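# Lift cloth off standing lanterns and lay it flat

## Task

Remove the cloth from around the lanterns (they poke up through holes in it) and lay it out flat on the table. Each lantern has to finish upright at its present spot. The task fails if any part of the cloth held by a gripper drops by more than about a palm's width at the moment that gripper releases it; cloth that snags on an open hand, lifts, and settles back close to where it was released is not counted as such a drop. At the end, release the cloth and move the hands away.

## Robot and tools

Setup: four identical i2rt Big YAM arms, arm1 to arm4, each with six joints, a two-finger gripper and a wrist camera. Feet (base_link, scene frame, metres): arm1 at (+0.335, +0.740, z 0.739), arm2 at (-0.335, +0.740, z 0.808), arm3 at (-0.335, -0.740, z 0.775), arm4 at (+0.335, -0.740, z 0.827). Each foot faces along its own +x; arm1 and arm2 face toward -y, arm3 and arm4 toward +y. The surfaces under the arms are at z=0.720. Reach is roughly 1.0 m from the joint1 axis. Room cameras: cam_high (overhead) and cam_low (side view from +x); wrist cameras are arm1_cam_wrist to arm4_cam_wrist.

Frame: one shared scene frame, origin on the floor, +z up. The hand point lies between the finger pads, about 1 cm behind the tips. The fingers point along the hand's +z and open along its y.

Tool move: arguments are arm1..arm4 (each optional) plus cameras. An arm left out receives nothing new and keeps pushing toward its old targets. Each arm's part is an object with:
- joints: absolute joint targets by name, in radians, plus gripper_m in metres. Ranges: joint1_rad -2.879..2.879 (rotation about the foot, positive counter-clockwise seen from above); joint2_rad 0..3.141 (shoulder); joint3_rad 0..3.019 (elbow); joint4_rad -1.692..1.57 (hand pitch, positive raises the fingers); joint5_rad -1.57..1.57 (sideways swing, positive to the arm's right); joint6_rad -2.094..2.094 (roll, positive clockwise seen from behind); gripper_m 0..0.093 (fingertip gap).
- target: one list of seven numbers [x, y, z, qw, qx, qy, qz], an absolute hand pose in the scene frame (metres, unit quaternion), in the same form as the printed hand line. The hand travels in a straight line from its current hand_target toward it. With target present, joints may contain only gripper_m.
- speed: top path speed in m/s, 0.002..0.5, default 0.25; only allowed alongside target. Rotation is capped at twice that in rad/s.
All motions in one call begin together; all hand paths end together, paced by the slowest. Paths last 0.5 to 10 s, an action at most 15 s. Each control step clips the commanded pose to within 100 mm and 20 degrees of the measured one; expect final errors of a centimetre or more. Paths don't avoid obstacles or other arms. Unknown keys make the call invalid; out-of-range values are refused, and a refused call cancels the rest of that reply's move, wait and finished_scene calls.

Result lines: each arm's state (joint_positions, hand, hand_target, joint torques, velocities), a move line per commanded arm (done or its worst status), joint_status/hand_status, on_its_own (things the robot did unasked; held at shows the current target), as last shown for arms not named, and pictures listing the image order. Status words: off_target (stopped away from target, may still be pushing); time_out (joints hold nearby targets and keep pushing; send the reported position to relieve it); not_followed / joint command not followed / pose unreachable (a safety check withheld targets; the arm may keep trying). MOTOR HOT appears at 85 C; at 100 C an OVER-TEMPERATURE FAULT drops the arm and its gripper for 30 to 60 s.

wait: seconds 0..10, optional cameras; returns full state. zoom_image: camera plus region [x0, y0, x1, y1] pixels, at most 504x504, of that camera's latest image. finished_scene: scene (1 or 2) and check text; first call only records the check, second call ends the scene irrevocably.

Gripper: shut on nothing it reads 0.000-0.001. Gripping, it reads up to 0.005 below the object's width; targets about 0.005 below first contact squeeze at full force (about 50-62 N per pad). To release, command a value well above the reading.

Avoid: arm-to-arm pressing (fails the scene) or hard hits; knocking lanterns over or moving them; pushing anything out of the work area; dropping held cloth from height, so lower it to the table before opening; long stretched or blocked pushing that heats motors. The simulation keeps running while the operator is thinking, holding the last command.

Each tool is called after ">>>" as name(argument=value, ...), one argument or row to a line, values as JSON.

## Session

>>> move(
)

Scene clock: 0.00 s.
Joint torques (N m): no reading
Motor temperatures (°C): arm1=[28 25 29 22 24 24 24] | arm2=[23 23 27 28 23 25 24] | arm3=[25 31 26 26 24 24 27] | arm4=[26 33 28 25 22 23 26]
Heat: arm1: hottest joint3_rad 29 °C; arm2: hottest joint4_rad 28 °C; arm3: hottest joint2_rad 31 °C; arm4: hottest joint2_rad 33 °C.
Joint velocities: arm1=[-0.005 -0.015 0.012 -0.007 -0.051 -0.066 0] | arm2=[0.005 -0.015 0.007 -0.017 -0.154 -0.037 0] | arm3=[0.005 -0.015 0.027 -0.002 0.037 -0.081 0] | arm4=[0.005 -0.005 -0.027 -0.002 -0.022 -0.081 0]
arm1.joint_positions: joint1_rad=-0.149 joint2_rad=+0.286 joint3_rad=+1.689 joint4_rad=-1.240 joint5_rad=-0.049 joint6_rad=+0.507 gripper_m=+0.094
arm1.joint_status: not commanded
arm1.hand: x=+0.3487 y=+0.7642 z=+1.4578 quat_wxyz=(-0.641, -0.565, -0.306, +0.420) (m; scene frame)
arm1.hand_target: x=+0.3490 y=+0.7661 z=+1.4621 quat_wxyz=(-0.644, -0.561, -0.304, +0.422) (m; scene frame)
arm1.hand_status: not commanded
arm2.joint_positions: joint1_rad=+0.694 joint2_rad=+0.506 joint3_rad=+1.467 joint4_rad=-1.443 joint5_rad=-0.141 joint6_rad=+0.586 gripper_m=+0.094
arm2.joint_status: not commanded
arm2.hand: x=-0.2174 y=+0.6295 z=+1.3808 quat_wxyz=(-0.519, -0.548, -0.655, +0.017) (m; scene frame)
arm2.hand_target: x=-0.2194 y=+0.6319 z=+1.3907 quat_wxyz=(-0.530, -0.543, -0.651, +0.019) (m; scene frame)
arm2.hand_status: not commanded
arm3.joint_positions: joint1_rad=-0.166 joint2_rad=+0.432 joint3_rad=+1.385 joint4_rad=-1.492 joint5_rad=-0.208 joint6_rad=-0.423 gripper_m=+0.094
arm3.joint_status: not commanded
arm3.hand: x=-0.3565 y=-0.6057 z=+1.3139 quat_wxyz=(-0.389, +0.725, -0.471, -0.318) (m; scene frame)
arm3.hand_target: x=-0.3568 y=-0.6074 z=+1.3233 quat_wxyz=(-0.398, +0.721, -0.467, -0.322) (m; scene frame)
arm3.hand_status: not commanded
arm4.joint_positions: joint1_rad=+0.270 joint2_rad=+0.640 joint3_rad=+1.503 joint4_rad=-1.444 joint5_rad=-0.222 joint6_rad=-0.408 gripper_m=+0.094
arm4.joint_status: not commanded
arm4.hand: x=+0.2517 y=-0.5495 z=+1.3974 quat_wxyz=(-0.301, +0.804, -0.343, -0.381) (m; scene frame)
arm4.hand_target: x=+0.2524 y=-0.5524 z=+1.4062 quat_wxyz=(-0.309, +0.800, -0.340, -0.386) (m; scene frame)
arm4.hand_status: not commanded
pictures: arm1_cam_wrist, arm2_cam_wrist, arm3_cam_wrist, arm4_cam_wrist, cam_high, cam_low
camera_calibration:
arm1_cam_wrist: T_world_to_cam=[[-0.88511, -0.0191015, -0.46499, 1.0028], [0.422413, 0.386359, -0.819935, 0.760974], [0.195315, -0.92215, -0.333902, 1.25367], [0, 0, 0, 1]] pos_world=[0.321281, 0.88122, 1.50884]
arm2_cam_wrist: T_world_to_cam=[[-0.731915, -0.397681, -0.553308, 0.858471], [-0.276157, 0.915466, -0.292676, -0.228052], [0.622927, -0.061414, -0.779866, 1.37276], [0, 0, 0, 1]] pos_world=[-0.289781, 0.634478, 1.47882]
arm3_cam_wrist: T_world_to_cam=[[0.929253, 0.256936, 0.265466, 0.138741], [0.346443, -0.855606, -0.384597, 0.117134], [0.128318, 0.449357, -0.884089, 1.60455], [0, 0, 0, 1]] pos_world=[-0.375398, -0.656442, 1.42678]
arm4_cam_wrist: T_world_to_cam=[[0.778606, 0.584653, 0.227933, -0.194055], [0.626001, -0.69848, -0.346769, -0.0531718], [-0.0435329, 0.412683, -0.909834, 1.62972], [0, 0, 0, 1]] pos_world=[0.255324, -0.596241, 1.50857]

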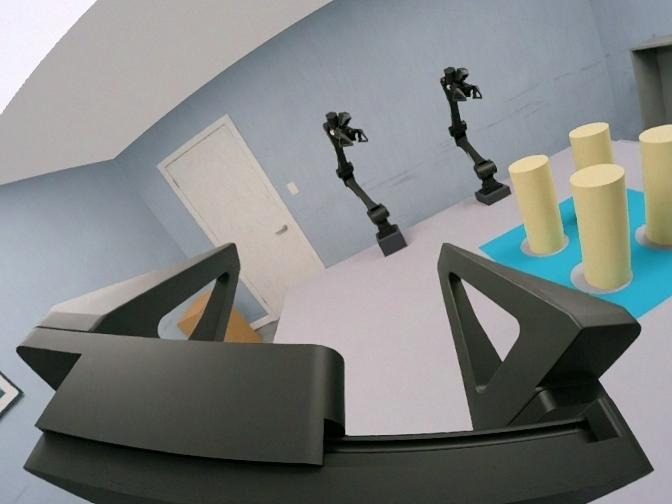

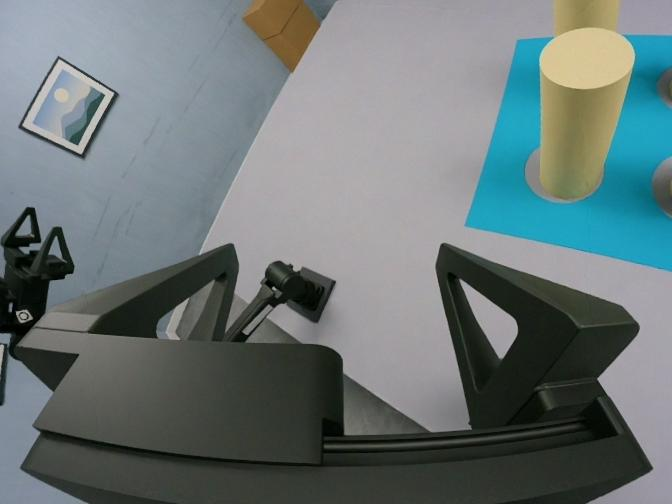

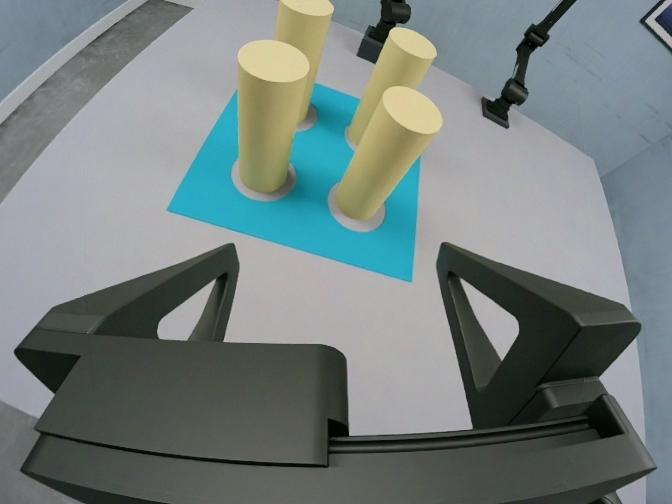

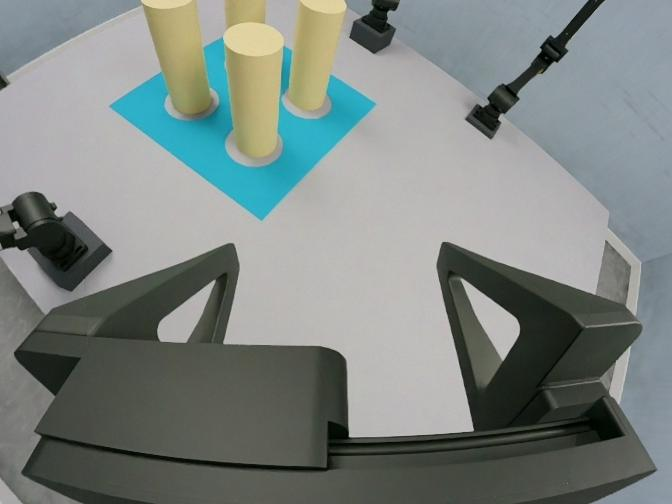

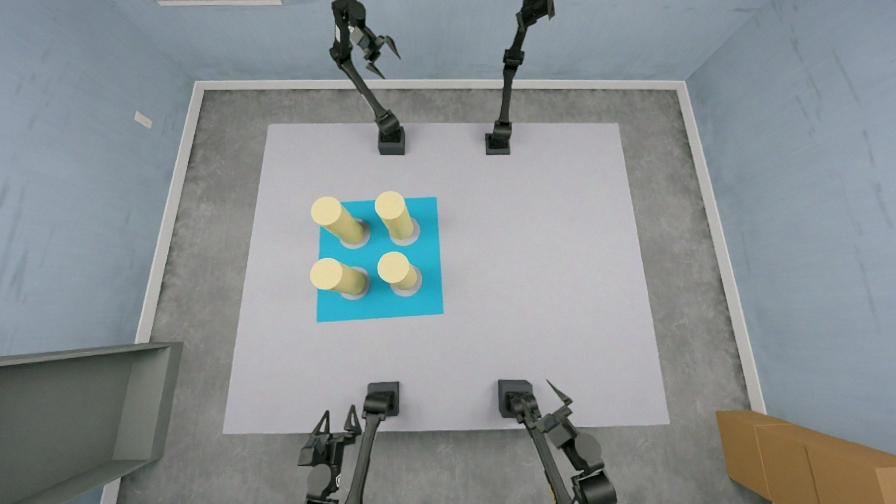

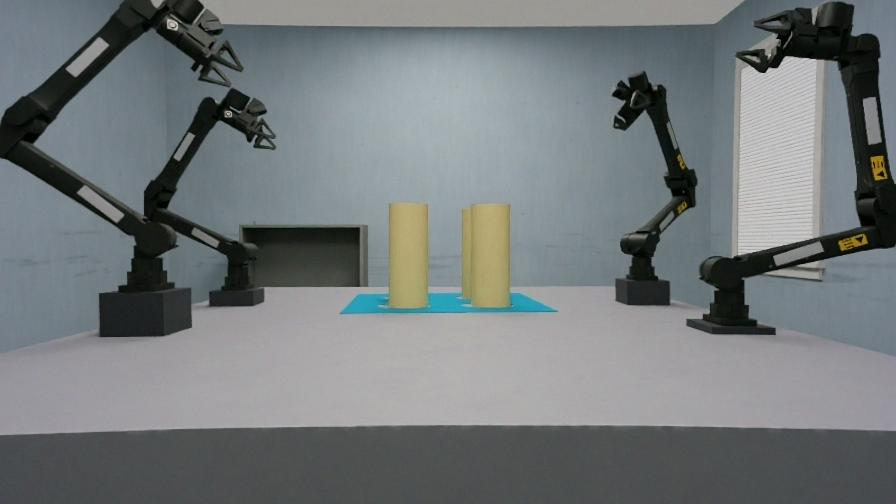

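>>> zoom_image(
  camera="cam_high",
  region=[300, 180, 460, 340],
)

>>> zoom_image(
  camera="cam_low",
  region=[320, 190, 580, 330],
)

Scaled by 3.150.

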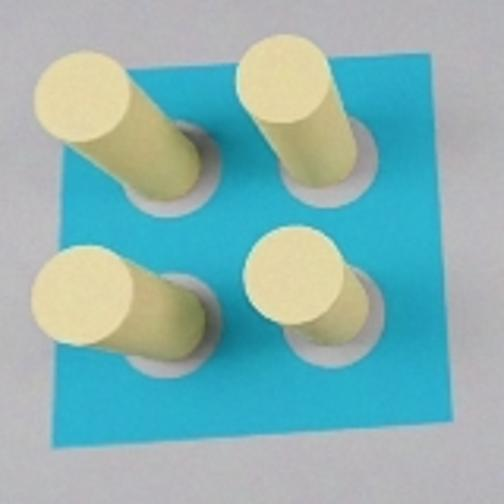

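Scaled by 1.938.

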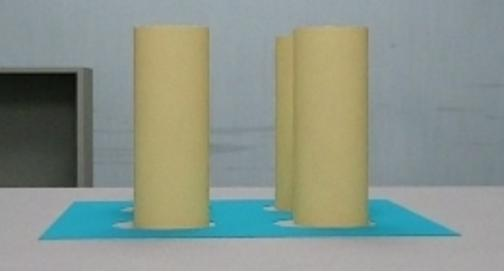

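>>> move(
  arm1={"joints": {"joint1_rad": -0.95, "joint2_rad": 1.2, "joint3_rad": 1.5, "joint4_rad": -1.3, "joint5_rad": 0.0, "joint6_rad": -0.95, "gripper_m": 0.07}},
  arm2={"joints": {"joint1_rad": -0.95, "joint2_rad": 1.2, "joint3_rad": 1.5, "joint4_rad": -1.3, "joint5_rad": 0.0, "joint6_rad": -0.95, "gripper_m": 0.07}},
  arm3={"joints": {"joint1_rad": 0.95, "joint2_rad": 1.2, "joint3_rad": 1.5, "joint4_rad": -1.3, "joint5_rad": 0.0, "joint6_rad": 0.95, "gripper_m": 0.07}},
  arm4={"joints": {"joint1_rad": 0.92, "joint2_rad": 1.2, "joint3_rad": 1.5, "joint4_rad": -1.3, "joint5_rad": 0.0, "joint6_rad": 0.92, "gripper_m": 0.07}},
  cameras=["cam_high"],
)

Scene clock: 75.23 s.
Joint torques (N m): arm1=[-0.26 -6.71 12.01 0.69 0.13 -0.01] | arm2=[0.21 -9.93 11.41 1.62 -0.13 -0.17] | arm3=[-0.32 -8.35 8.98 1.32 0.18 0.1] | arm4=[0.26 -3.6 12.52 1.65 0.1 0.16]
Motor temperatures (°C): arm1=[28 26 29 22 24 23 23] | arm2=[23 23 31 28 23 24 23] | arm3=[25 30 29 26 24 23 26] | arm4=[26 33 33 24 22 23 25]
Heat: arm1: hottest joint3_rad 29 °C; arm2: hottest joint3_rad 31 °C; arm3: hottest joint2_rad 30 °C; arm4: hottest joint2_rad 33 °C.
move: arm1 done; arm2 done; arm3 done; arm4 done
Joint velocities: arm1=[-0.015 -0.015 -0.002 0.002 -0.037 -0.022 0] | arm2=[-0.005 0.005 0.002 -0.002 -0.066 0.007 0] | arm3=[0.005 -0.015 -0.007 0.002 0.022 -0.007 0] | arm4=[-0.005 0.005 -0.007 0.002 -0.022 -0.007 0]
arm1.joint_positions: joint1_rad=-0.956 joint2_rad=+1.210 joint3_rad=+1.480 joint4_rad=-1.294 joint5_rad=-0.002 joint6_rad=-0.937 gripper_m=+0.070
arm1.joint_status: all done
arm1.hand: x=-0.0249 y=+0.4819 z=+1.1449 quat_wxyz=(+0.037, -0.682, -0.678, +0.273) (m; scene frame)
arm1.hand_target: x=-0.0217 y=+0.4813 z=+1.1585 quat_wxyz=(+0.041, -0.673, -0.682, +0.284) (m; scene frame)
arm1.hand_status: not commanded
arm2.joint_positions: joint1_rad=-0.950 joint2_rad=+1.198 joint3_rad=+1.479 joint4_rad=-1.309 joint5_rad=+0.001 joint6_rad=-0.939 gripper_m=+0.070
arm2.joint_status: all done
arm2.hand: x=-0.6979 y=+0.4873 z=+1.2099 quat_wxyz=(+0.046, -0.689, -0.673, +0.263) (m; scene frame)
arm2.hand_target: x=-0.7017 y=+0.4845 z=+1.2202 quat_wxyz=(+0.049, -0.683, -0.675, +0.276) (m; scene frame)
arm2.hand_status: not commanded
arm3.joint_positions: joint1_rad=+0.954 joint2_rad=+1.208 joint3_rad=+1.480 joint4_rad=-1.312 joint5_rad=+0.000 joint6_rad=+0.937 gripper_m=+0.070
arm3.joint_status: all done
arm3.hand: x=-0.7087 y=-0.5005 z=+1.1734 quat_wxyz=(+0.041, +0.702, -0.662, -0.258) (m; scene frame)
arm3.hand_target: x=-0.7099 y=-0.4977 z=+1.1881 quat_wxyz=(+0.046, +0.693, -0.665, -0.277) (m; scene frame)
arm3.hand_status: not commanded
arm4.joint_positions: joint1_rad=+0.921 joint2_rad=+1.192 joint3_rad=+1.484 joint4_rad=-1.306 joint5_rad=-0.002 joint6_rad=+0.906 gripper_m=+0.070
arm4.joint_status: all done
arm4.hand: x=-0.0050 y=-0.4642 z=+1.2387 quat_wxyz=(+0.030, +0.673, -0.685, -0.276) (m; scene frame)
arm4.hand_target: x=-0.0084 y=-0.4607 z=+1.2444 quat_wxyz=(+0.031, +0.666, -0.689, -0.283) (m; scene frame)
arm4.hand_status: not commanded
pictures: cam_high

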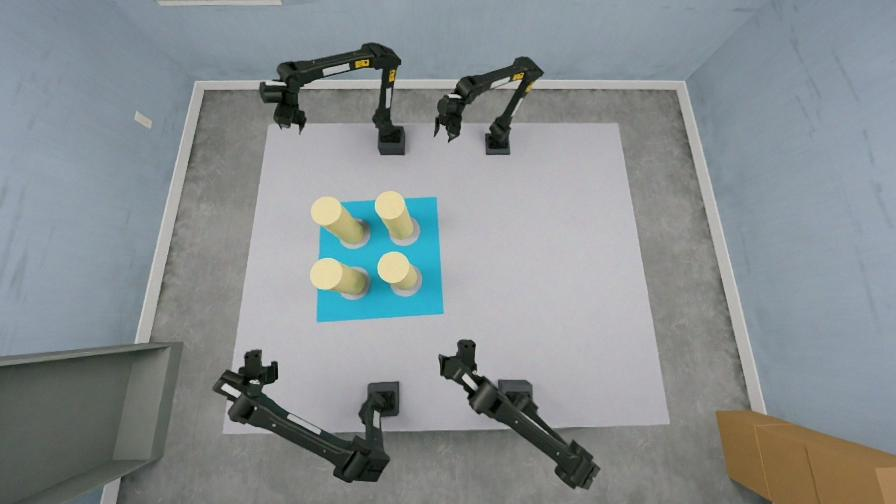

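>>> move(
  arm1={"target": [-0.088, 0.330, 0.815, 0.2706, 0.6533, 0.6533, -0.2706], "speed": 0.3},
  arm2={"target": [-0.748, 0.327, 0.815, 0.2706, 0.6533, 0.6533, -0.2706], "speed": 0.3},
  arm3={"target": [-0.722, -0.327, 0.815, -0.2706, 0.6533, -0.6533, -0.2706], "speed": 0.3},
  arm4={"target": [-0.051, -0.282, 0.815, -0.2706, 0.6533, -0.6533, -0.2706], "speed": 0.3},
  cameras=["arm1_cam_wrist", "arm2_cam_wrist", "arm3_cam_wrist", "arm4_cam_wrist"],
)

Scene clock: 80.53 s.
Joint torques (N m): arm1=[-1.73 -14.1 9.43 1.28 -0.61 0.11] | arm2=[0.85 -20.31 8.36 1.78 -0.61 0] | arm3=[-0.44 -15.44 6.23 1.52 0.54 -0.12] | arm4=[-1.03 -11.11 10.52 1.8 0.45 -0.08]
Motor temperatures (°C): arm1=[28 26 30 22 24 23 23] | arm2=[23 23 31 28 23 24 23] | arm3=[25 30 29 26 24 23 26] | arm4=[26 33 33 24 22 23 25]
Heat: arm1: hottest joint3_rad 30 °C; arm2: hottest joint3_rad 31 °C; arm3: hottest joint2_rad 30 °C; arm4: hottest joint2_rad 33 °C.
move: arm1 off_target; arm2 off_target; arm3 off_target; arm4 off_target
Joint velocities: arm1=[-0.015 -0.015 0.002 -0.017 0.037 -0.022 0] | arm2=[-0.015 0.015 0.017 -0.007 -0.007 -0.007 0] | arm3=[-0.005 -0.005 -0.007 -0.012 0.037 -0.037 0] | arm4=[-0.024 0.005 0.007 0.007 -0.051 -0.037 0]
arm1.joint_positions: joint1_rad=-0.977 joint2_rad=+1.800 joint3_rad=+1.123 joint4_rad=-0.420 joint5_rad=-0.611 joint6_rad=-0.813 gripper_m=+0.070
arm1.joint_status: not commanded
arm1.hand: x=-0.0760 y=+0.3344 z=+0.8002 quat_wxyz=(-0.271, -0.654, -0.658, +0.259) (m; scene frame)
arm1.hand_target: x=-0.0847 y=+0.3326 z=+0.8146 quat_wxyz=(-0.270, -0.652, -0.652, +0.275) (m; scene frame)
arm1.hand_status: off_target (0.020 m and 1.5 deg from the pose sent, 0.369 m and 35.7 deg at the start)
arm2.joint_positions: joint1_rad=-0.950 joint2_rad=+1.893 joint3_rad=+1.050 joint4_rad=-0.256 joint5_rad=-0.616 joint6_rad=-0.800 gripper_m=+0.070
arm2.joint_status: not commanded
arm2.hand: x=-0.7365 y=+0.3405 z=+0.7978 quat_wxyz=(-0.271, -0.661, -0.654, +0.248) (m; scene frame)
arm2.hand_target: x=-0.7455 y=+0.3309 z=+0.8143 quat_wxyz=(-0.271, -0.654, -0.654, +0.269) (m; scene frame)
arm2.hand_status: off_target (0.025 m and 2.7 deg from the pose sent, 0.429 m and 36.7 deg at the start)
arm3.joint_positions: joint1_rad=+0.891 joint2_rad=+1.785 joint3_rad=+1.007 joint4_rad=-0.290 joint5_rad=+0.587 joint6_rad=+0.772 gripper_m=+0.070
arm3.joint_status: not commanded
arm3.hand: x=-0.7151 y=-0.3372 z=+0.8033 quat_wxyz=(-0.269, +0.658, -0.655, -0.256) (m; scene frame)
arm3.hand_target: x=-0.7183 y=-0.3305 z=+0.8154 quat_wxyz=(-0.270, +0.653, -0.653, -0.272) (m; scene frame)
arm3.hand_status: off_target (0.017 m and 1.7 deg from the pose sent, 0.398 m and 36.4 deg at the start)
arm4.joint_positions: joint1_rad=+0.904 joint2_rad=+1.956 joint3_rad=+1.058 joint4_rad=-0.144 joint5_rad=+0.557 joint6_rad=+0.697 gripper_m=+0.070
arm4.joint_status: not commanded
arm4.hand: x=-0.0460 y=-0.2984 z=+0.7989 quat_wxyz=(-0.267, +0.663, -0.652, -0.254) (m; scene frame)
arm4.hand_target: x=-0.0534 y=-0.2803 z=+0.8141 quat_wxyz=(-0.271, +0.653, -0.653, -0.272) (m; scene frame)
arm4.hand_status: off_target (0.024 m and 2.2 deg from the pose sent, 0.463 m and 34.8 deg at the start)
pictures: arm1_cam_wrist, arm2_cam_wrist, arm3_cam_wrist, arm4_cam_wrist
camera_calibration:
arm1_cam_wrist: T_world_to_cam=[[-0.999603, -0.0193047, -0.0205287, -0.0513999], [-0.0154114, 0.984398, -0.175278, -0.181846], [0.0235921, -0.174892, -0.984305, 0.978292], [0, 0, 0, 1]] pos_world=[-0.077262, 0.349112, 0.930008]
arm2_cam_wrist: T_world_to_cam=[[-0.999124, -0.00184018, -0.0417988, -0.69865], [0.00323683, 0.992639, -0.121071, -0.23486], [0.0417139, -0.121101, -0.991763, 0.984947], [0, 0, 0, 1]] pos_world=[-0.738364, 0.351123, 0.919197]
arm3_cam_wrist: T_world_to_cam=[[0.999832, 0.00251548, 0.0181403, 0.701914], [0.00505527, -0.989946, -0.141355, -0.210084], [0.0176024, 0.141423, -0.989793, 0.980428], [0, 0, 0, 1]] pos_world=[-0.717992, -0.348393, 0.927991]
arm4_cam_wrist: T_world_to_cam=[[0.999528, 0.0114756, 0.0284982, 0.0257278], [0.0148778, -0.992394, -0.1222, -0.194169], [0.0268791, 0.122567, -0.992096, 0.950993], [0, 0, 0, 1]] pos_world=[-0.0483887, -0.309548, 0.919016]

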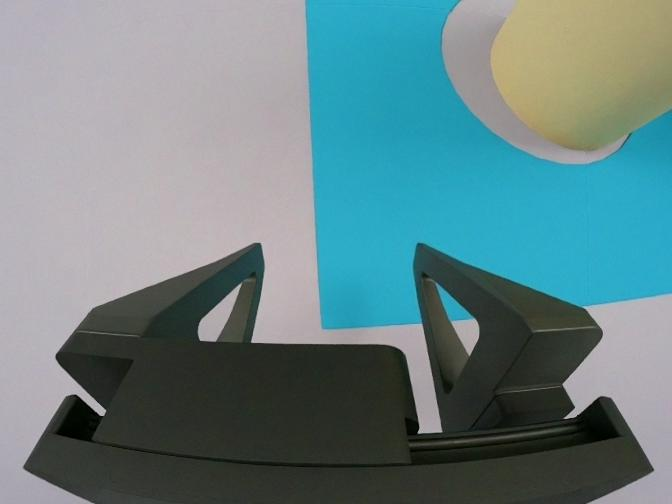

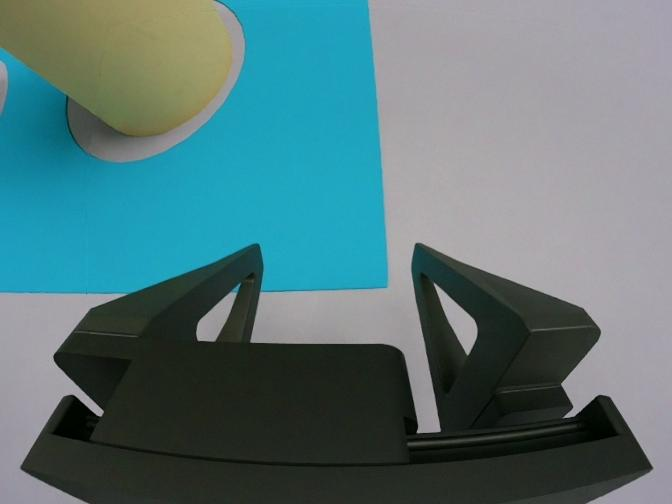

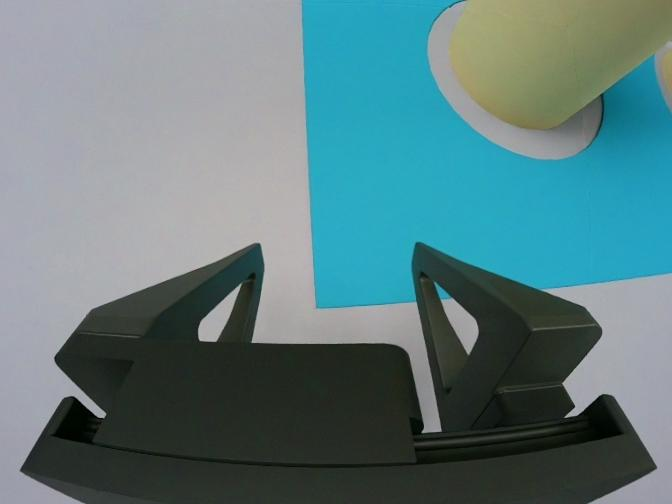

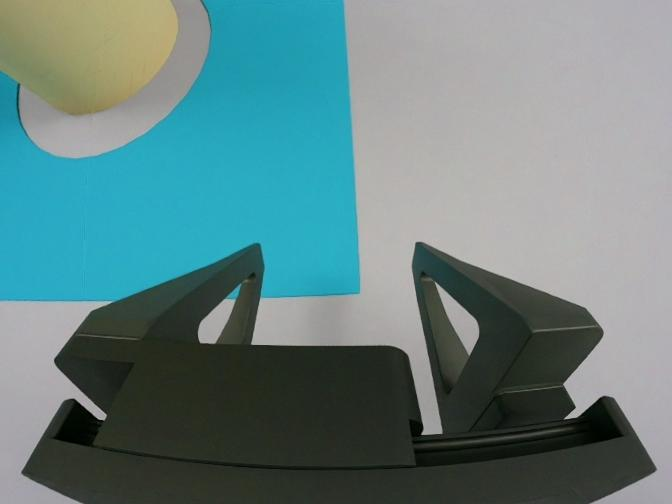

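>>> move(
  arm1={"target": [-0.097, 0.341, 0.756, 0.2706, 0.6533, 0.6533, -0.2706], "speed": 0.12},
  arm2={"target": [-0.757, 0.318, 0.752, 0.2706, 0.6533, 0.6533, -0.2706], "speed": 0.12},
  arm3={"target": [-0.718, -0.326, 0.751, -0.2706, 0.6533, -0.6533, -0.2706], "speed": 0.12},
  arm4={"target": [-0.056, -0.273, 0.760, -0.2706, 0.6533, -0.6533, -0.2706], "speed": 0.12},
  cameras=["arm1_cam_wrist", "arm2_cam_wrist", "arm3_cam_wrist", "arm4_cam_wrist"],
)

Scene clock: 114.20 s.
Joint torques (N m): arm1=[-1.32 -13.57 7.73 1.42 -0.61 -0.09] | arm2=[1.38 -20.25 9.47 1.77 -0.41 0.01] | arm3=[-0.62 -15.09 5.29 1.52 0.42 -0.14] | arm4=[-1.03 -10.99 9.59 1.85 0.28 -0.07]
Motor temperatures (°C): arm1=[28 27 32 22 25 23 23] | arm2=[23 25 30 27 23 24 23] | arm3=[25 31 29 26 24 23 26] | arm4=[26 34 35 24 22 23 25]
Heat: arm1: hottest joint3_rad 32 °C; arm2: hottest joint3_rad 30 °C; arm3: hottest joint2_rad 31 °C; arm4: hottest joint3_rad 35 °C.
move: arm1 done; arm2 off_target; arm3 done; arm4 off_target
Joint velocities: arm1=[-0.005 -0.015 -0.007 -0.002 -0.007 -0.037 0] | arm2=[-0.015 -0.005 -0.022 -0.002 -0.022 -0.066 0] | arm3=[0.005 -0.005 -0.012 -0.002 -0.051 -0.022 0] | arm4=[0.005 0.015 -0.017 0.002 0.007 -0.051 0]
arm1.joint_positions: joint1_rad=-1.008 joint2_rad=+1.902 joint3_rad=+1.120 joint4_rad=-0.320 joint5_rad=-0.622 joint6_rad=-0.823 gripper_m=+0.070
arm1.joint_status: not commanded
arm1.hand: x=-0.0935 y=+0.3416 z=+0.7536 quat_wxyz=(-0.271, -0.660, -0.650, +0.262) (m; scene frame)
arm1.hand_target: x=-0.0967 y=+0.3412 z=+0.7558 quat_wxyz=(-0.270, -0.653, -0.653, +0.271) (m; scene frame)
arm1.hand_status: done (0.004 m and 1.3 deg from the pose sent, 0.049 m and 1.5 deg at the start)
arm2.joint_positions: joint1_rad=-0.947 joint2_rad=+2.036 joint3_rad=+1.056 joint4_rad=-0.125 joint5_rad=-0.618 joint6_rad=-0.791 gripper_m=+0.070
arm2.joint_status: not commanded
arm2.hand: x=-0.7382 y=+0.3373 z=+0.7359 quat_wxyz=(-0.274, -0.664, -0.651, +0.244) (m; scene frame)
arm2.hand_target: x=-0.7558 y=+0.3193 z=+0.7530 quat_wxyz=(-0.271, -0.653, -0.653, +0.271) (m; scene frame)
arm2.hand_status: off_target (0.031 m and 3.3 deg from the pose sent, 0.055 m and 2.7 deg at the start)
arm3.joint_positions: joint1_rad=+0.887 joint2_rad=+1.909 joint3_rad=+0.988 joint4_rad=-0.131 joint5_rad=+0.587 joint6_rad=+0.766 gripper_m=+0.070
arm3.joint_status: not commanded
arm3.hand: x=-0.7165 y=-0.3322 z=+0.7477 quat_wxyz=(-0.270, +0.656, -0.655, -0.262) (m; scene frame)
arm3.hand_target: x=-0.7175 y=-0.3266 z=+0.7517 quat_wxyz=(-0.271, +0.653, -0.653, -0.271) (m; scene frame)
arm3.hand_status: done (0.007 m and 1.1 deg from the pose sent, 0.054 m and 1.7 deg at the start)
arm4.joint_positions: joint1_rad=+0.897 joint2_rad=+2.072 joint3_rad=+1.076 joint4_rad=-0.036 joint5_rad=+0.557 joint6_rad=+0.691 gripper_m=+0.070
arm4.joint_status: not commanded
arm4.hand: x=-0.0495 y=-0.2903 z=+0.7525 quat_wxyz=(-0.269, +0.660, -0.652, -0.257) (m; scene frame)
arm4.hand_target: x=-0.0555 y=-0.2732 z=+0.7604 quat_wxyz=(-0.271, +0.653, -0.653, -0.271) (m; scene frame)
arm4.hand_status: off_target (0.020 m and 1.8 deg from the pose sent, 0.048 m and 2.2 deg at the start)
pictures: arm1_cam_wrist, arm2_cam_wrist, arm3_cam_wrist, arm4_cam_wrist
camera_calibration:
arm1_cam_wrist: T_world_to_cam=[[-0.99972, -0.000748359, -0.0236641, -0.0736364], [0.00355629, 0.983414, -0.181339, -0.190706], [0.0234074, -0.181373, -0.983136, 0.93535], [0, 0, 0, 1]] pos_world=[-0.0948316, 0.357135, 0.883251]
arm2_cam_wrist: T_world_to_cam=[[-0.998562, 0.00123271, -0.0535995, -0.694885], [0.00763319, 0.99282, -0.119373, -0.237206], [0.0530675, -0.119611, -0.991402, 0.930899], [0, 0, 0, 1]] pos_world=[-0.741475, 0.347705, 0.857333]
arm3_cam_wrist: T_world_to_cam=[[0.999946, 0.00210061, 0.0101917, 0.710177], [0.00360762, -0.988651, -0.150187, -0.207046], [0.0097605, 0.150216, -0.988605, 0.921131], [0, 0, 0, 1]] pos_world=[-0.718382, -0.344556, 0.872301]
arm4_cam_wrist: T_world_to_cam=[[0.999664, 0.00900342, 0.0243209, 0.0328616], [0.0120699, -0.991566, -0.129038, -0.186483], [0.022954, 0.129288, -0.991341, 0.905275], [0, 0, 0, 1]] pos_world=[-0.0513793, -0.302247, 0.872574]

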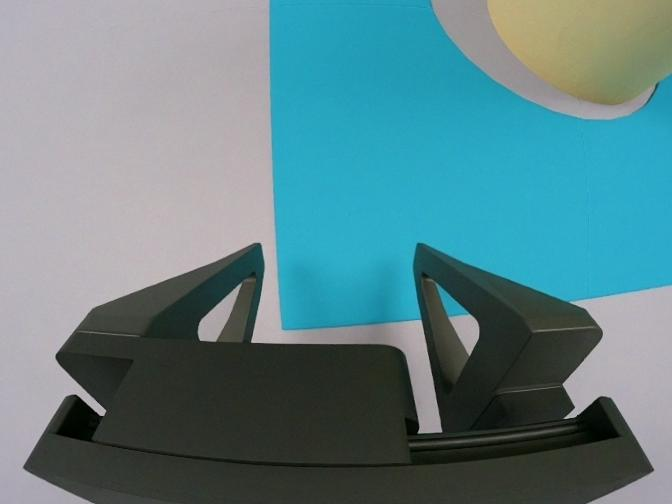

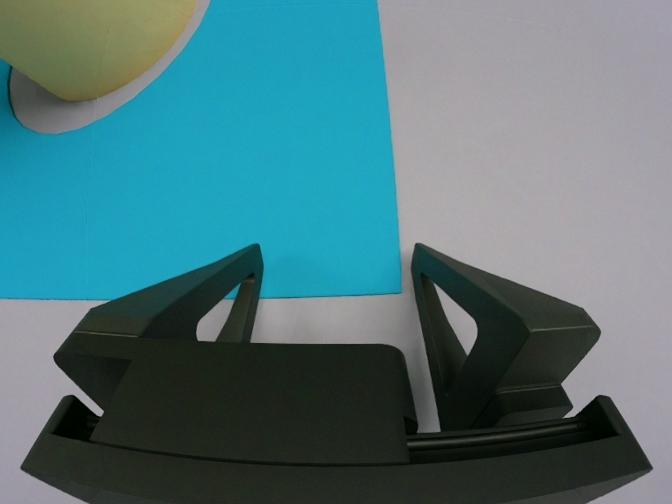

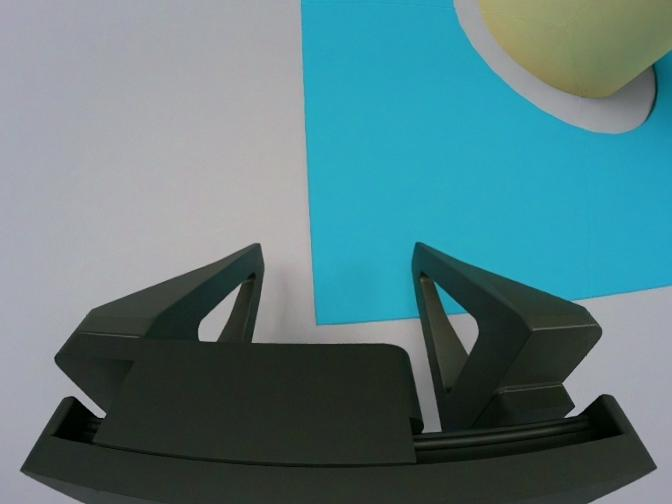

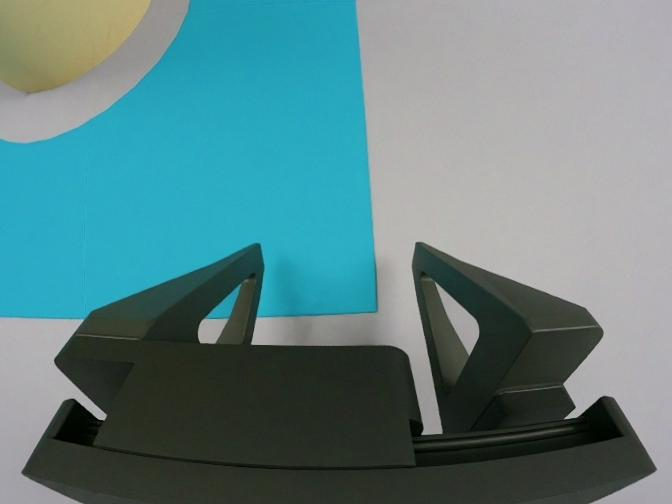

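>>> move(
  arm1={"target": [-0.087, 0.355, 0.722, 0.2706, 0.6533, 0.6533, -0.2706], "speed": 0.08},
  arm2={"target": [-0.764, 0.311, 0.722, 0.2706, 0.6533, 0.6533, -0.2706], "speed": 0.08},
  arm3={"target": [-0.709, -0.336, 0.717, -0.2706, 0.6533, -0.6533, -0.2706], "speed": 0.08},
  arm4={"target": [-0.058, -0.275, 0.728, -0.2706, 0.6533, -0.6533, -0.2706], "speed": 0.08},
  cameras=["arm1_cam_wrist", "arm2_cam_wrist", "arm3_cam_wrist", "arm4_cam_wrist"],
)

Scene clock: 134.27 s.
Joint torques (N m): arm1=[-1.55 -11.87 6.35 1.09 -0.36 -0.07] | arm2=[1.49 -17.49 8.8 1.73 -0.1 -0.05] | arm3=[-0.03 -12.86 4.33 1.52 0.32 -0.06] | arm4=[-0.56 -9.29 8.53 1.59 0.18 -0.02]
Motor temperatures (°C): arm1=[28 28 32 22 25 23 23] | arm2=[23 25 31 27 23 24 23] | arm3=[25 33 28 26 24 23 26] | arm4=[26 35 33 24 22 23 25]
Heat: arm1: hottest joint3_rad 32 °C; arm2: hottest joint3_rad 31 °C; arm3: hottest joint2_rad 33 °C; arm4: hottest joint2_rad 35 °C.
move: arm1 off_target; arm2 off_target; arm3 off_target; arm4 off_target
Joint velocities: arm1=[0.005 0.005 -0.002 -0.007 -0.007 -0.022 0] | arm2=[0.005 -0.015 -0.007 -0.007 -0.037 0.022 0] | arm3=[-0.015 -0.015 -0.017 0.002 0.022 0.007 0.001] | arm4=[0.005 -0.015 -0.007 0.007 0.051 -0.037 0]
arm1.joint_positions: joint1_rad=-1.018 joint2_rad=+1.914 joint3_rad=+1.067 joint4_rad=-0.224 joint5_rad=-0.635 joint6_rad=-0.841 gripper_m=+0.070
arm1.joint_status: not commanded
arm1.hand: x=-0.0894 y=+0.3489 z=+0.7384 quat_wxyz=(-0.270, -0.649, -0.654, +0.280) (m; scene frame)
arm1.hand_target: x=-0.0866 y=+0.3554 z=+0.7225 quat_wxyz=(-0.270, -0.653, -0.653, +0.271) (m; scene frame)
arm1.hand_status: off_target (0.018 m and 1.2 deg from the pose sent, 0.035 m and 1.3 deg at the start)
arm2.joint_positions: joint1_rad=-0.947 joint2_rad=+2.080 joint3_rad=+1.104 joint4_rad=-0.073 joint5_rad=-0.624 joint6_rad=-0.783 gripper_m=+0.070
arm2.joint_status: not commanded
arm2.hand: x=-0.7576 y=+0.3223 z=+0.7319 quat_wxyz=(-0.273, -0.655, -0.651, +0.268) (m; scene frame)
arm2.hand_target: x=-0.7637 y=+0.3119 z=+0.7222 quat_wxyz=(-0.271, -0.653, -0.653, +0.271) (m; scene frame)
arm2.hand_status: off_target (0.016 m and 0.5 deg from the pose sent, 0.039 m and 3.3 deg at the start)
arm3.joint_positions: joint1_rad=+0.887 joint2_rad=+1.939 joint3_rad=+0.954 joint4_rad=-0.029 joint5_rad=+0.593 joint6_rad=+0.765 gripper_m=+0.070
arm3.joint_status: not commanded
arm3.hand: x=-0.7135 y=-0.3334 z=+0.7324 quat_wxyz=(-0.270, +0.648, -0.655, -0.279) (m; scene frame)
arm3.hand_target: x=-0.7084 y=-0.3363 z=+0.7180 quat_wxyz=(-0.271, +0.653, -0.653, -0.271) (m; scene frame)
arm3.hand_status: off_target (0.016 m and 1.2 deg from the pose sent, 0.032 m and 1.1 deg at the start)
arm4.joint_positions: joint1_rad=+0.897 joint2_rad=+2.116 joint3_rad=+1.095 joint4_rad=+0.033 joint5_rad=+0.562 joint6_rad=+0.691 gripper_m=+0.070
arm4.joint_status: not commanded
arm4.hand: x=-0.0585 y=-0.2816 z=+0.7416 quat_wxyz=(-0.269, +0.652, -0.653, -0.277) (m; scene frame)
arm4.hand_target: x=-0.0576 y=-0.2755 z=+0.7280 quat_wxyz=(-0.270, +0.653, -0.653, -0.271) (m; scene frame)
arm4.hand_status: off_target (0.015 m and 0.8 deg from the pose sent, 0.030 m and 1.8 deg at the start)
pictures: arm1_cam_wrist, arm2_cam_wrist, arm3_cam_wrist, arm4_cam_wrist
camera_calibration:
arm1_cam_wrist: T_world_to_cam=[[-0.999914, -0.009301, 0.00929897, -0.0913458], [-0.0110235, 0.978316, -0.206822, -0.181423], [-0.00717368, -0.206907, -0.978334, 0.924332], [0, 0, 0, 1]] pos_world=[-0.086707, 0.367891, 0.867632]
arm2_cam_wrist: T_world_to_cam=[[-0.999854, 0.00233987, -0.0169521, -0.7426], [0.00493115, 0.987984, -0.154475, -0.197439], [0.0163869, -0.154536, -0.987851, 0.907041], [0, 0, 0, 1]] pos_world=[-0.756381, 0.336974, 0.852934]
arm3_cam_wrist: T_world_to_cam=[[0.999867, 0.000680929, -0.0162933, 0.726201], [-0.00221411, -0.984207, -0.177005, -0.193591], [-0.0161565, 0.177018, -0.984075, 0.893289], [0, 0, 0, 1]] pos_world=[-0.712101, -0.349156, 0.856629]
arm4_cam_wrist: T_world_to_cam=[[0.999965, 0.00673573, -0.00493125, 0.0631034], [0.0058589, -0.987069, -0.160189, -0.155158], [-0.00594648, 0.160155, -0.987074, 0.897358], [0, 0, 0, 1]] pos_world=[-0.056856, -0.297293, 0.861216]

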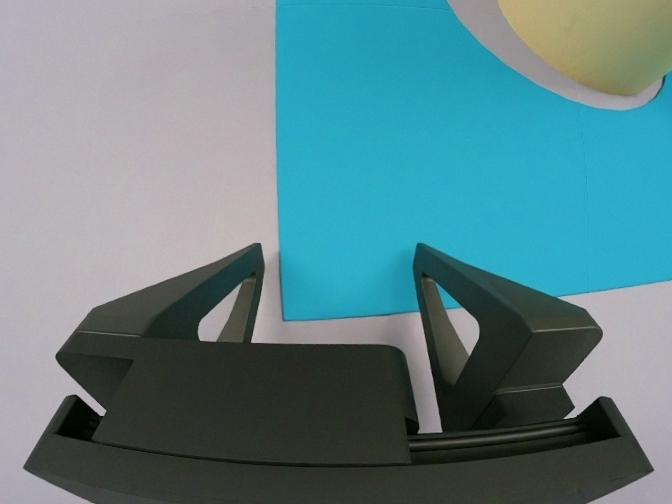

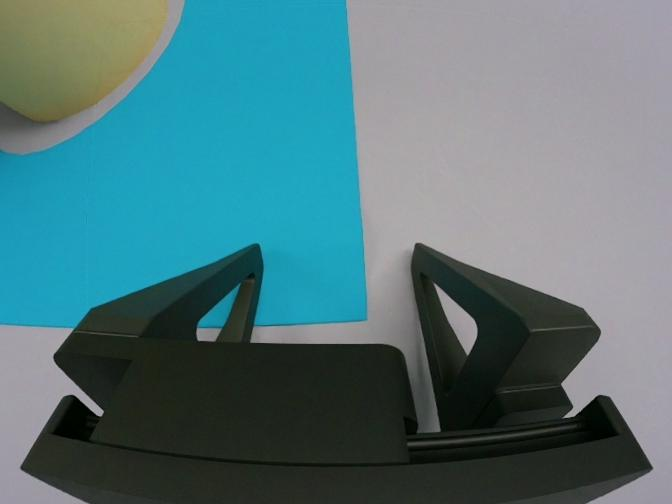

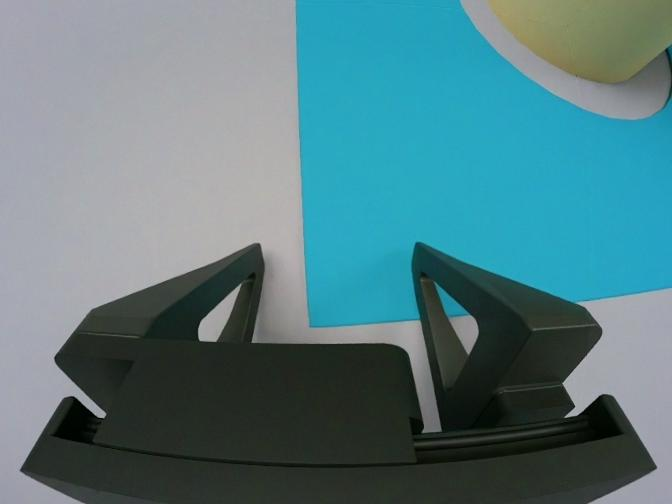

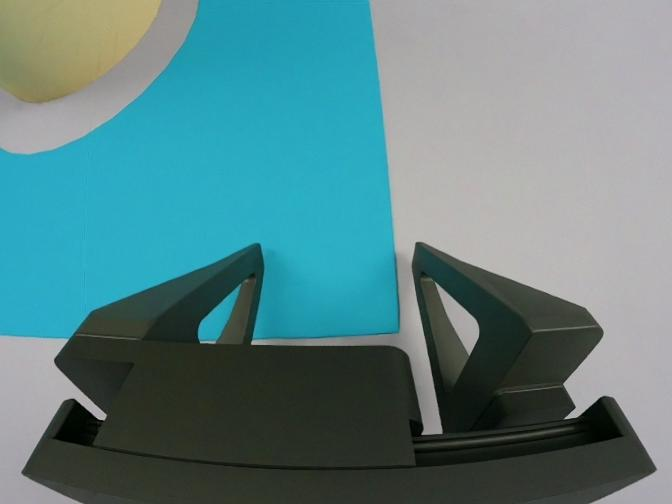

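>>> move(
  arm2={"target": [-0.753, 0.317, 0.755, 0.2706, 0.6533, 0.6533, -0.2706], "speed": 0.1},
  arm3={"target": [-0.703, -0.341, 0.750, -0.2706, 0.6533, -0.6533, -0.2706], "speed": 0.1},
  arm4={"target": [-0.051, -0.283, 0.758, -0.2706, 0.6533, -0.6533, -0.2706], "speed": 0.1},
  cameras=[],
)

>>> move(
  arm2={"target": [-0.753, 0.317, 0.722, 0.2706, 0.6533, 0.6533, -0.2706], "speed": 0.1},
  arm3={"target": [-0.703, -0.341, 0.717, -0.2706, 0.6533, -0.6533, -0.2706], "speed": 0.1},
  arm4={"target": [-0.051, -0.283, 0.728, -0.2706, 0.6533, -0.6533, -0.2706], "speed": 0.1},
  cameras=["arm2_cam_wrist", "arm3_cam_wrist", "arm4_cam_wrist"],
)

Scene clock: 147.77 s.
Joint torques (N m): arm1=[-1.79 -11.58 6.3 1.25 -0.36 -0.01] | arm2=[1.44 -21.77 5.81 0.73 -0.32 0] | arm3=[-0.15 -16.79 4.78 0.35 0.36 -0.06] | arm4=[-0.32 -11.63 6.46 1.03 0.25 0.01]
Motor temperatures (°C): arm1=[27 29 32 22 25 23 23] | arm2=[23 25 31 27 23 24 23] | arm3=[25 33 28 26 24 23 26] | arm4=[26 35 33 24 22 23 25]
Heat: arm1: hottest joint3_rad 32 °C; arm2: hottest joint3_rad 31 °C; arm3: hottest joint2_rad 33 °C; arm4: hottest joint2_rad 35 °C.
move: arm2 done; arm3 off_target; arm4 done
Joint velocities: arm1=[-0.015 -0.015 -0.017 0.002 0.007 -0.066 0] | arm2=[-0.005 -0.005 0.002 -0.002 0.007 0.022 -0.001] | arm3=[-0.024 -0.005 -0.012 0.012 0.007 0.022 -0.001] | arm4=[0.005 0.015 -0.002 -0.012 0.007 -0.007 -0.001]
arm1.joint_positions: joint1_rad=-1.018 joint2_rad=+1.914 joint3_rad=+1.067 joint4_rad=-0.224 joint5_rad=-0.635 joint6_rad=-0.842 gripper_m=+0.070
arm1.joint_status: not commanded
arm1.hand: x=-0.0894 y=+0.3489 z=+0.7384 quat_wxyz=(-0.270, -0.649, -0.654, +0.280) (m; scene frame)
arm1.hand_target: x=-0.0866 y=+0.3554 z=+0.7225 quat_wxyz=(-0.270, -0.653, -0.653, +0.271) (m; scene frame)
arm1.hand_status: not commanded
arm2.joint_positions: joint1_rad=-0.942 joint2_rad=+2.039 joint3_rad=+1.104 joint4_rad=-0.095 joint5_rad=-0.616 joint6_rad=-0.782 gripper_m=+0.070
arm2.joint_status: not commanded
arm2.hand: x=-0.7599 y=+0.3187 z=+0.7524 quat_wxyz=(-0.269, -0.652, -0.653, +0.276) (m; scene frame)
arm2.hand_target: x=-0.7533 y=+0.3168 z=+0.7548 quat_wxyz=(-0.271, -0.653, -0.653, +0.271) (m; scene frame)
arm2.hand_status: done (0.008 m and 0.7 deg from the pose sent, 0.024 m and 0.5 deg at the start)
arm3.joint_positions: joint1_rad=+0.887 joint2_rad=+1.905 joint3_rad=+0.929 joint4_rad=-0.068 joint5_rad=+0.592 joint6_rad=+0.764 gripper_m=+0.070
arm3.joint_status: not commanded
arm3.hand: x=-0.7025 y=-0.3420 z=+0.7375 quat_wxyz=(-0.272, +0.654, -0.654, -0.265) (m; scene frame)
arm3.hand_target: x=-0.7030 y=-0.3409 z=+0.7495 quat_wxyz=(-0.271, +0.653, -0.653, -0.270) (m; scene frame)
arm3.hand_status: off_target (0.013 m and 0.6 deg from the pose sent, 0.022 m and 1.2 deg at the start)
arm4.joint_positions: joint1_rad=+0.897 joint2_rad=+2.069 joint3_rad=+1.083 joint4_rad=+0.001 joint5_rad=+0.562 joint6_rad=+0.691 gripper_m=+0.070
arm4.joint_status: not commanded
arm4.hand: x=-0.0570 y=-0.2829 z=+0.7611 quat_wxyz=(-0.269, +0.651, -0.653, -0.278) (m; scene frame)
arm4.hand_target: x=-0.0510 y=-0.2830 z=+0.7581 quat_wxyz=(-0.271, +0.653, -0.653, -0.271) (m; scene frame)
arm4.hand_status: done (0.007 m and 0.9 deg from the pose sent, 0.018 m and 0.8 deg at the start)
pictures: none
No camera images: "cameras" was empty.

Scene clock: 148.83 s.
Joint torques (N m): arm1=[-1.44 -11.34 6.41 1.17 -0.31 -0.06] | arm2=[1.55 -19.43 5.6 1.73 -0.04 -0.05] | arm3=[-0.21 -12.57 4.34 1.48 0.25 -0.03] | arm4=[-0.26 -10.05 6.54 1.63 0.14 0]
Motor temperatures (°C): arm1=[27 29 32 22 25 23 23] | arm2=[23 26 31 27 23 24 23] | arm3=[25 33 28 26 24 23 26] | arm4=[26 35 33 24 22 23 25]
Heat: arm1: hottest joint3_rad 32 °C; arm2: hottest joint3_rad 31 °C; arm3: hottest joint2_rad 33 °C; arm4: hottest joint2_rad 35 °C.
move: arm2 off_target; arm3 off_target; arm4 off_target
Joint velocities: arm1=[-0.015 -0.005 -0.007 -0.007 -0.051 -0.022 0] | arm2=[-0.005 -0.005 0.017 0.012 -0.081 0.11 0] | arm3=[0.005 -0.005 0.002 0.002 -0.037 0.037 0] | arm4=[-0.005 -0.005 0.012 -0.007 0.037 -0.037 -0.001]
arm1: as last shown
arm2.joint_positions: joint1_rad=-0.942 joint2_rad=+2.083 joint3_rad=+1.104 joint4_rad=-0.049 joint5_rad=-0.623 joint6_rad=-0.777 gripper_m=+0.070
arm2.joint_status: not commanded
arm2.hand: x=-0.7589 y=+0.3181 z=+0.7328 quat_wxyz=(-0.273, -0.652, -0.651, +0.276) (m; scene frame)
arm2.hand_target: x=-0.7527 y=+0.3172 z=+0.7224 quat_wxyz=(-0.271, -0.653, -0.653, +0.271) (m; scene frame)
arm2.hand_status: off_target (0.012 m and 0.8 deg from the pose sent, 0.031 m and 0.7 deg at the start)
arm3.joint_positions: joint1_rad=+0.888 joint2_rad=+1.928 joint3_rad=+0.929 joint4_rad=-0.016 joint5_rad=+0.595 joint6_rad=+0.764 gripper_m=+0.070
arm3.joint_status: not commanded
arm3.hand: x=-0.7068 y=-0.3383 z=+0.7318 quat_wxyz=(-0.271, +0.648, -0.655, -0.279) (m; scene frame)
arm3.hand_target: x=-0.7027 y=-0.3415 z=+0.7177 quat_wxyz=(-0.270, +0.653, -0.653, -0.271) (m; scene frame)
arm3.hand_status: off_target (0.016 m and 1.1 deg from the pose sent, 0.021 m and 0.6 deg at the start)
arm4.joint_positions: joint1_rad=+0.897 joint2_rad=+2.114 joint3_rad=+1.083 joint4_rad=+0.050 joint5_rad=+0.565 joint6_rad=+0.692 gripper_m=+0.070
arm4.joint_status: not commanded
arm4.hand: x=-0.0564 y=-0.2829 z=+0.7416 quat_wxyz=(-0.270, +0.649, -0.653, -0.281) (m; scene frame)
arm4.hand_target: x=-0.0509 y=-0.2832 z=+0.7281 quat_wxyz=(-0.271, +0.653, -0.653, -0.271) (m; scene frame)
arm4.hand_status: off_target (0.015 m and 1.2 deg from the pose sent, 0.034 m and 0.9 deg at the start)
pictures: arm2_cam_wrist, arm3_cam_wrist, arm4_cam_wrist
camera_calibration:
arm2_cam_wrist: T_world_to_cam=[[-0.999991, 0.00206775, -0.00368033, -0.753611], [0.00265135, 0.986055, -0.166399, -0.18559], [0.00328494, -0.166407, -0.986052, 0.899789], [0, 0, 0, 1]] pos_world=[-0.756068, 0.334291, 0.853583]
arm3_cam_wrist: T_world_to_cam=[[0.999903, 0.00086063, -0.0138946, 0.717899], [-0.00162434, -0.984057, -0.177845, -0.197424], [-0.0138262, 0.17785, -0.98396, 0.89552], [0, 0, 0, 1]] pos_world=[-0.705768, -0.354163, 0.856021]
arm4_cam_wrist: T_world_to_cam=[[0.999936, 0.00452485, -0.0103604, 0.0644105], [0.00273123, -0.985953, -0.167003, -0.151244], [-0.0109705, 0.166964, -0.985902, 0.898376], [0, 0, 0, 1]] pos_world=[-0.0541377, -0.299408, 0.86112]

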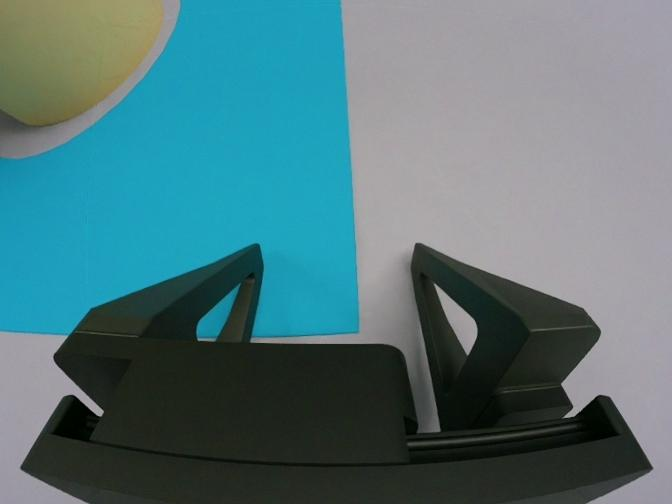

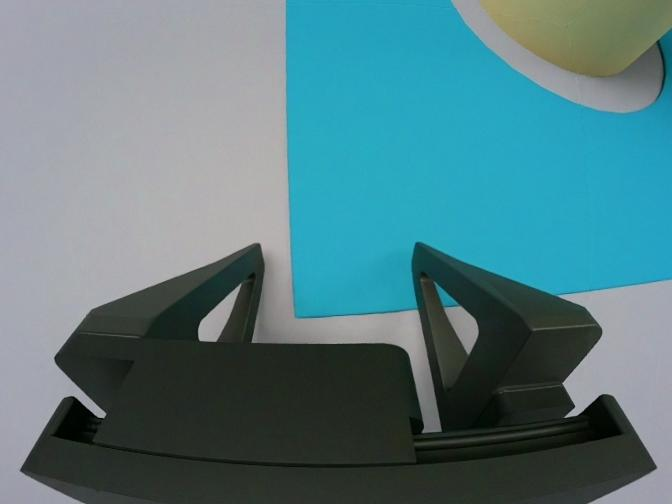

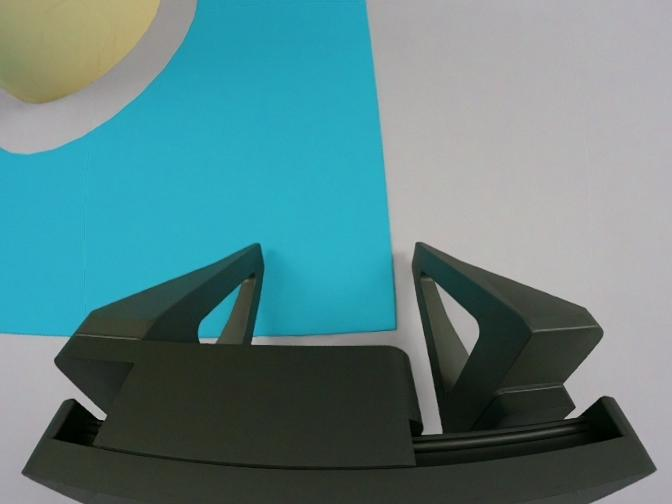

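>>> move(
  arm2={"target": [-0.735, 0.330, 0.755, 0.2706, 0.6533, 0.6533, -0.2706], "speed": 0.12},
  cameras=[],
)

>>> move(
  arm2={"target": [-0.735, 0.330, 0.722, 0.2706, 0.6533, 0.6533, -0.2706], "speed": 0.1},
  cameras=["arm2_cam_wrist"],
)

Scene clock: 158.10 s.
Joint torques (N m): arm1=[-1.55 -11.46 6.42 1.31 -0.32 -0.05] | arm2=[1.55 -20.6 5.64 0.7 -0.32 -0.05] | arm3=[-0.03 -12.51 4.3 1.43 0.26 -0.04] | arm4=[-0.32 -9.99 6.65 1.62 0.14 0]
Motor temperatures (°C): arm1=[27 29 31 22 25 23 23] | arm2=[23 25 31 27 23 24 23] | arm3=[25 33 28 26 24 23 26] | arm4=[26 35 32 24 22 23 25]
Heat: arm1: hottest joint3_rad 31 °C; arm2: hottest joint3_rad 31 °C; arm3: hottest joint2_rad 33 °C; arm4: hottest joint2_rad 35 °C.
move: arm2 done
Joint velocities: arm1=[-0.005 0.005 -0.002 -0.012 0.066 0.007 -0.001] | arm2=[0.005 0.005 0.012 0.007 -0.037 -0.022 0.001] | arm3=[-0.015 0.005 0.007 -0.012 -0.022 0.022 -0.001] | arm4=[-0.005 -0.015 -0.017 -0.007 0.022 -0.007 0.001]
arm1: as last shown
arm2.joint_positions: joint1_rad=-0.942 joint2_rad=+2.002 joint3_rad=+1.032 joint4_rad=-0.059 joint5_rad=-0.615 joint6_rad=-0.777 gripper_m=+0.070
arm2.joint_status: not commanded
arm2.hand: x=-0.7418 y=+0.3313 z=+0.7532 quat_wxyz=(-0.269, -0.653, -0.652, +0.276) (m; scene frame)
arm2.hand_target: x=-0.7352 y=+0.3297 z=+0.7550 quat_wxyz=(-0.270, -0.653, -0.653, +0.271) (m; scene frame)
arm2.hand_status: done (0.007 m and 0.7 deg from the pose sent, 0.035 m and 0.8 deg at the start)
arm3.joint_positions: joint1_rad=+0.888 joint2_rad=+1.928 joint3_rad=+0.929 joint4_rad=-0.015 joint5_rad=+0.595 joint6_rad=+0.764 gripper_m=+0.070
arm3.joint_status: not commanded
arm3.hand: x=-0.7069 y=-0.3383 z=+0.7319 quat_wxyz=(-0.271, +0.648, -0.655, -0.279) (m; scene frame)
arm3.hand_target: x=-0.7027 y=-0.3414 z=+0.7177 quat_wxyz=(-0.270, +0.653, -0.653, -0.271) (m; scene frame)
arm3.hand_status: not commanded
arm4.joint_positions: joint1_rad=+0.897 joint2_rad=+2.114 joint3_rad=+1.083 joint4_rad=+0.050 joint5_rad=+0.565 joint6_rad=+0.692 gripper_m=+0.070
arm4.joint_status: not commanded
arm4.hand: x=-0.0564 y=-0.2829 z=+0.7416 quat_wxyz=(-0.270, +0.649, -0.653, -0.281) (m; scene frame)
arm4.hand_target: x=-0.0509 y=-0.2832 z=+0.7281 quat_wxyz=(-0.271, +0.653, -0.653, -0.271) (m; scene frame)
arm4.hand_status: not commanded
pictures: none
No camera images: "cameras" was empty.

Scene clock: 159.20 s.
Joint torques (N m): arm1=[-1.55 -11.99 6.3 1.03 -0.36 -0.05] | arm2=[1.79 -18.61 5.41 1.72 0.02 -0.06] | arm3=[0.09 -12.34 4.33 1.44 0.26 -0.04] | arm4=[-0.26 -9.99 6.63 1.63 0.14 0]
Motor temperatures (°C): arm1=[27 29 31 22 25 23 23] | arm2=[23 25 31 27 23 24 23] | arm3=[25 33 28 26 24 23 26] | arm4=[26 35 32 24 22 23 25]
Heat: arm1: hottest joint3_rad 31 °C; arm2: hottest joint3_rad 31 °C; arm3: hottest joint2_rad 33 °C; arm4: hottest joint2_rad 35 °C.
move: arm2 off_target
Joint velocities: arm1=[-0.015 -0.005 -0.017 -0.002 -0.022 -0.066 0.001] | arm2=[-0.005 -0.024 -0.007 -0.007 0.007 0.022 -0.001] | arm3=[-0.005 -0.015 -0.002 0.012 -0.007 -0.051 0] | arm4=[-0.005 -0.005 -0.007 -0.002 -0.022 -0.007 -0.001]
arm1, arm3, arm4: as last shown
arm2.joint_positions: joint1_rad=-0.942 joint2_rad=+2.051 joint3_rad=+1.032 joint4_rad=-0.010 joint5_rad=-0.623 joint6_rad=-0.775 gripper_m=+0.070
arm2.joint_status: not commanded
arm2.hand: x=-0.7404 y=+0.3309 z=+0.7325 quat_wxyz=(-0.273, -0.652, -0.651, +0.276) (m; scene frame)
arm2.hand_target: x=-0.7347 y=+0.3303 z=+0.7224 quat_wxyz=(-0.271, -0.653, -0.653, +0.271) (m; scene frame)
arm2.hand_status: off_target (0.012 m and 0.8 deg from the pose sent, 0.032 m and 0.7 deg at the start)
pictures: arm2_cam_wrist
camera_calibration:
arm2_cam_wrist: T_world_to_cam=[[-0.999981, 0.00301971, -0.0053582, -0.73424], [0.00386822, 0.986087, -0.166184, -0.19758], [0.00478183, -0.166202, -0.98608, 0.902616], [0, 0, 0, 1]] pos_world=[-0.737778, 0.347065, 0.853283]

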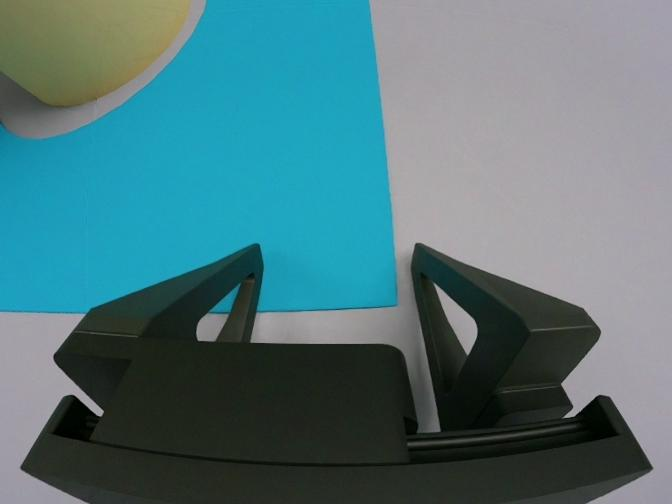

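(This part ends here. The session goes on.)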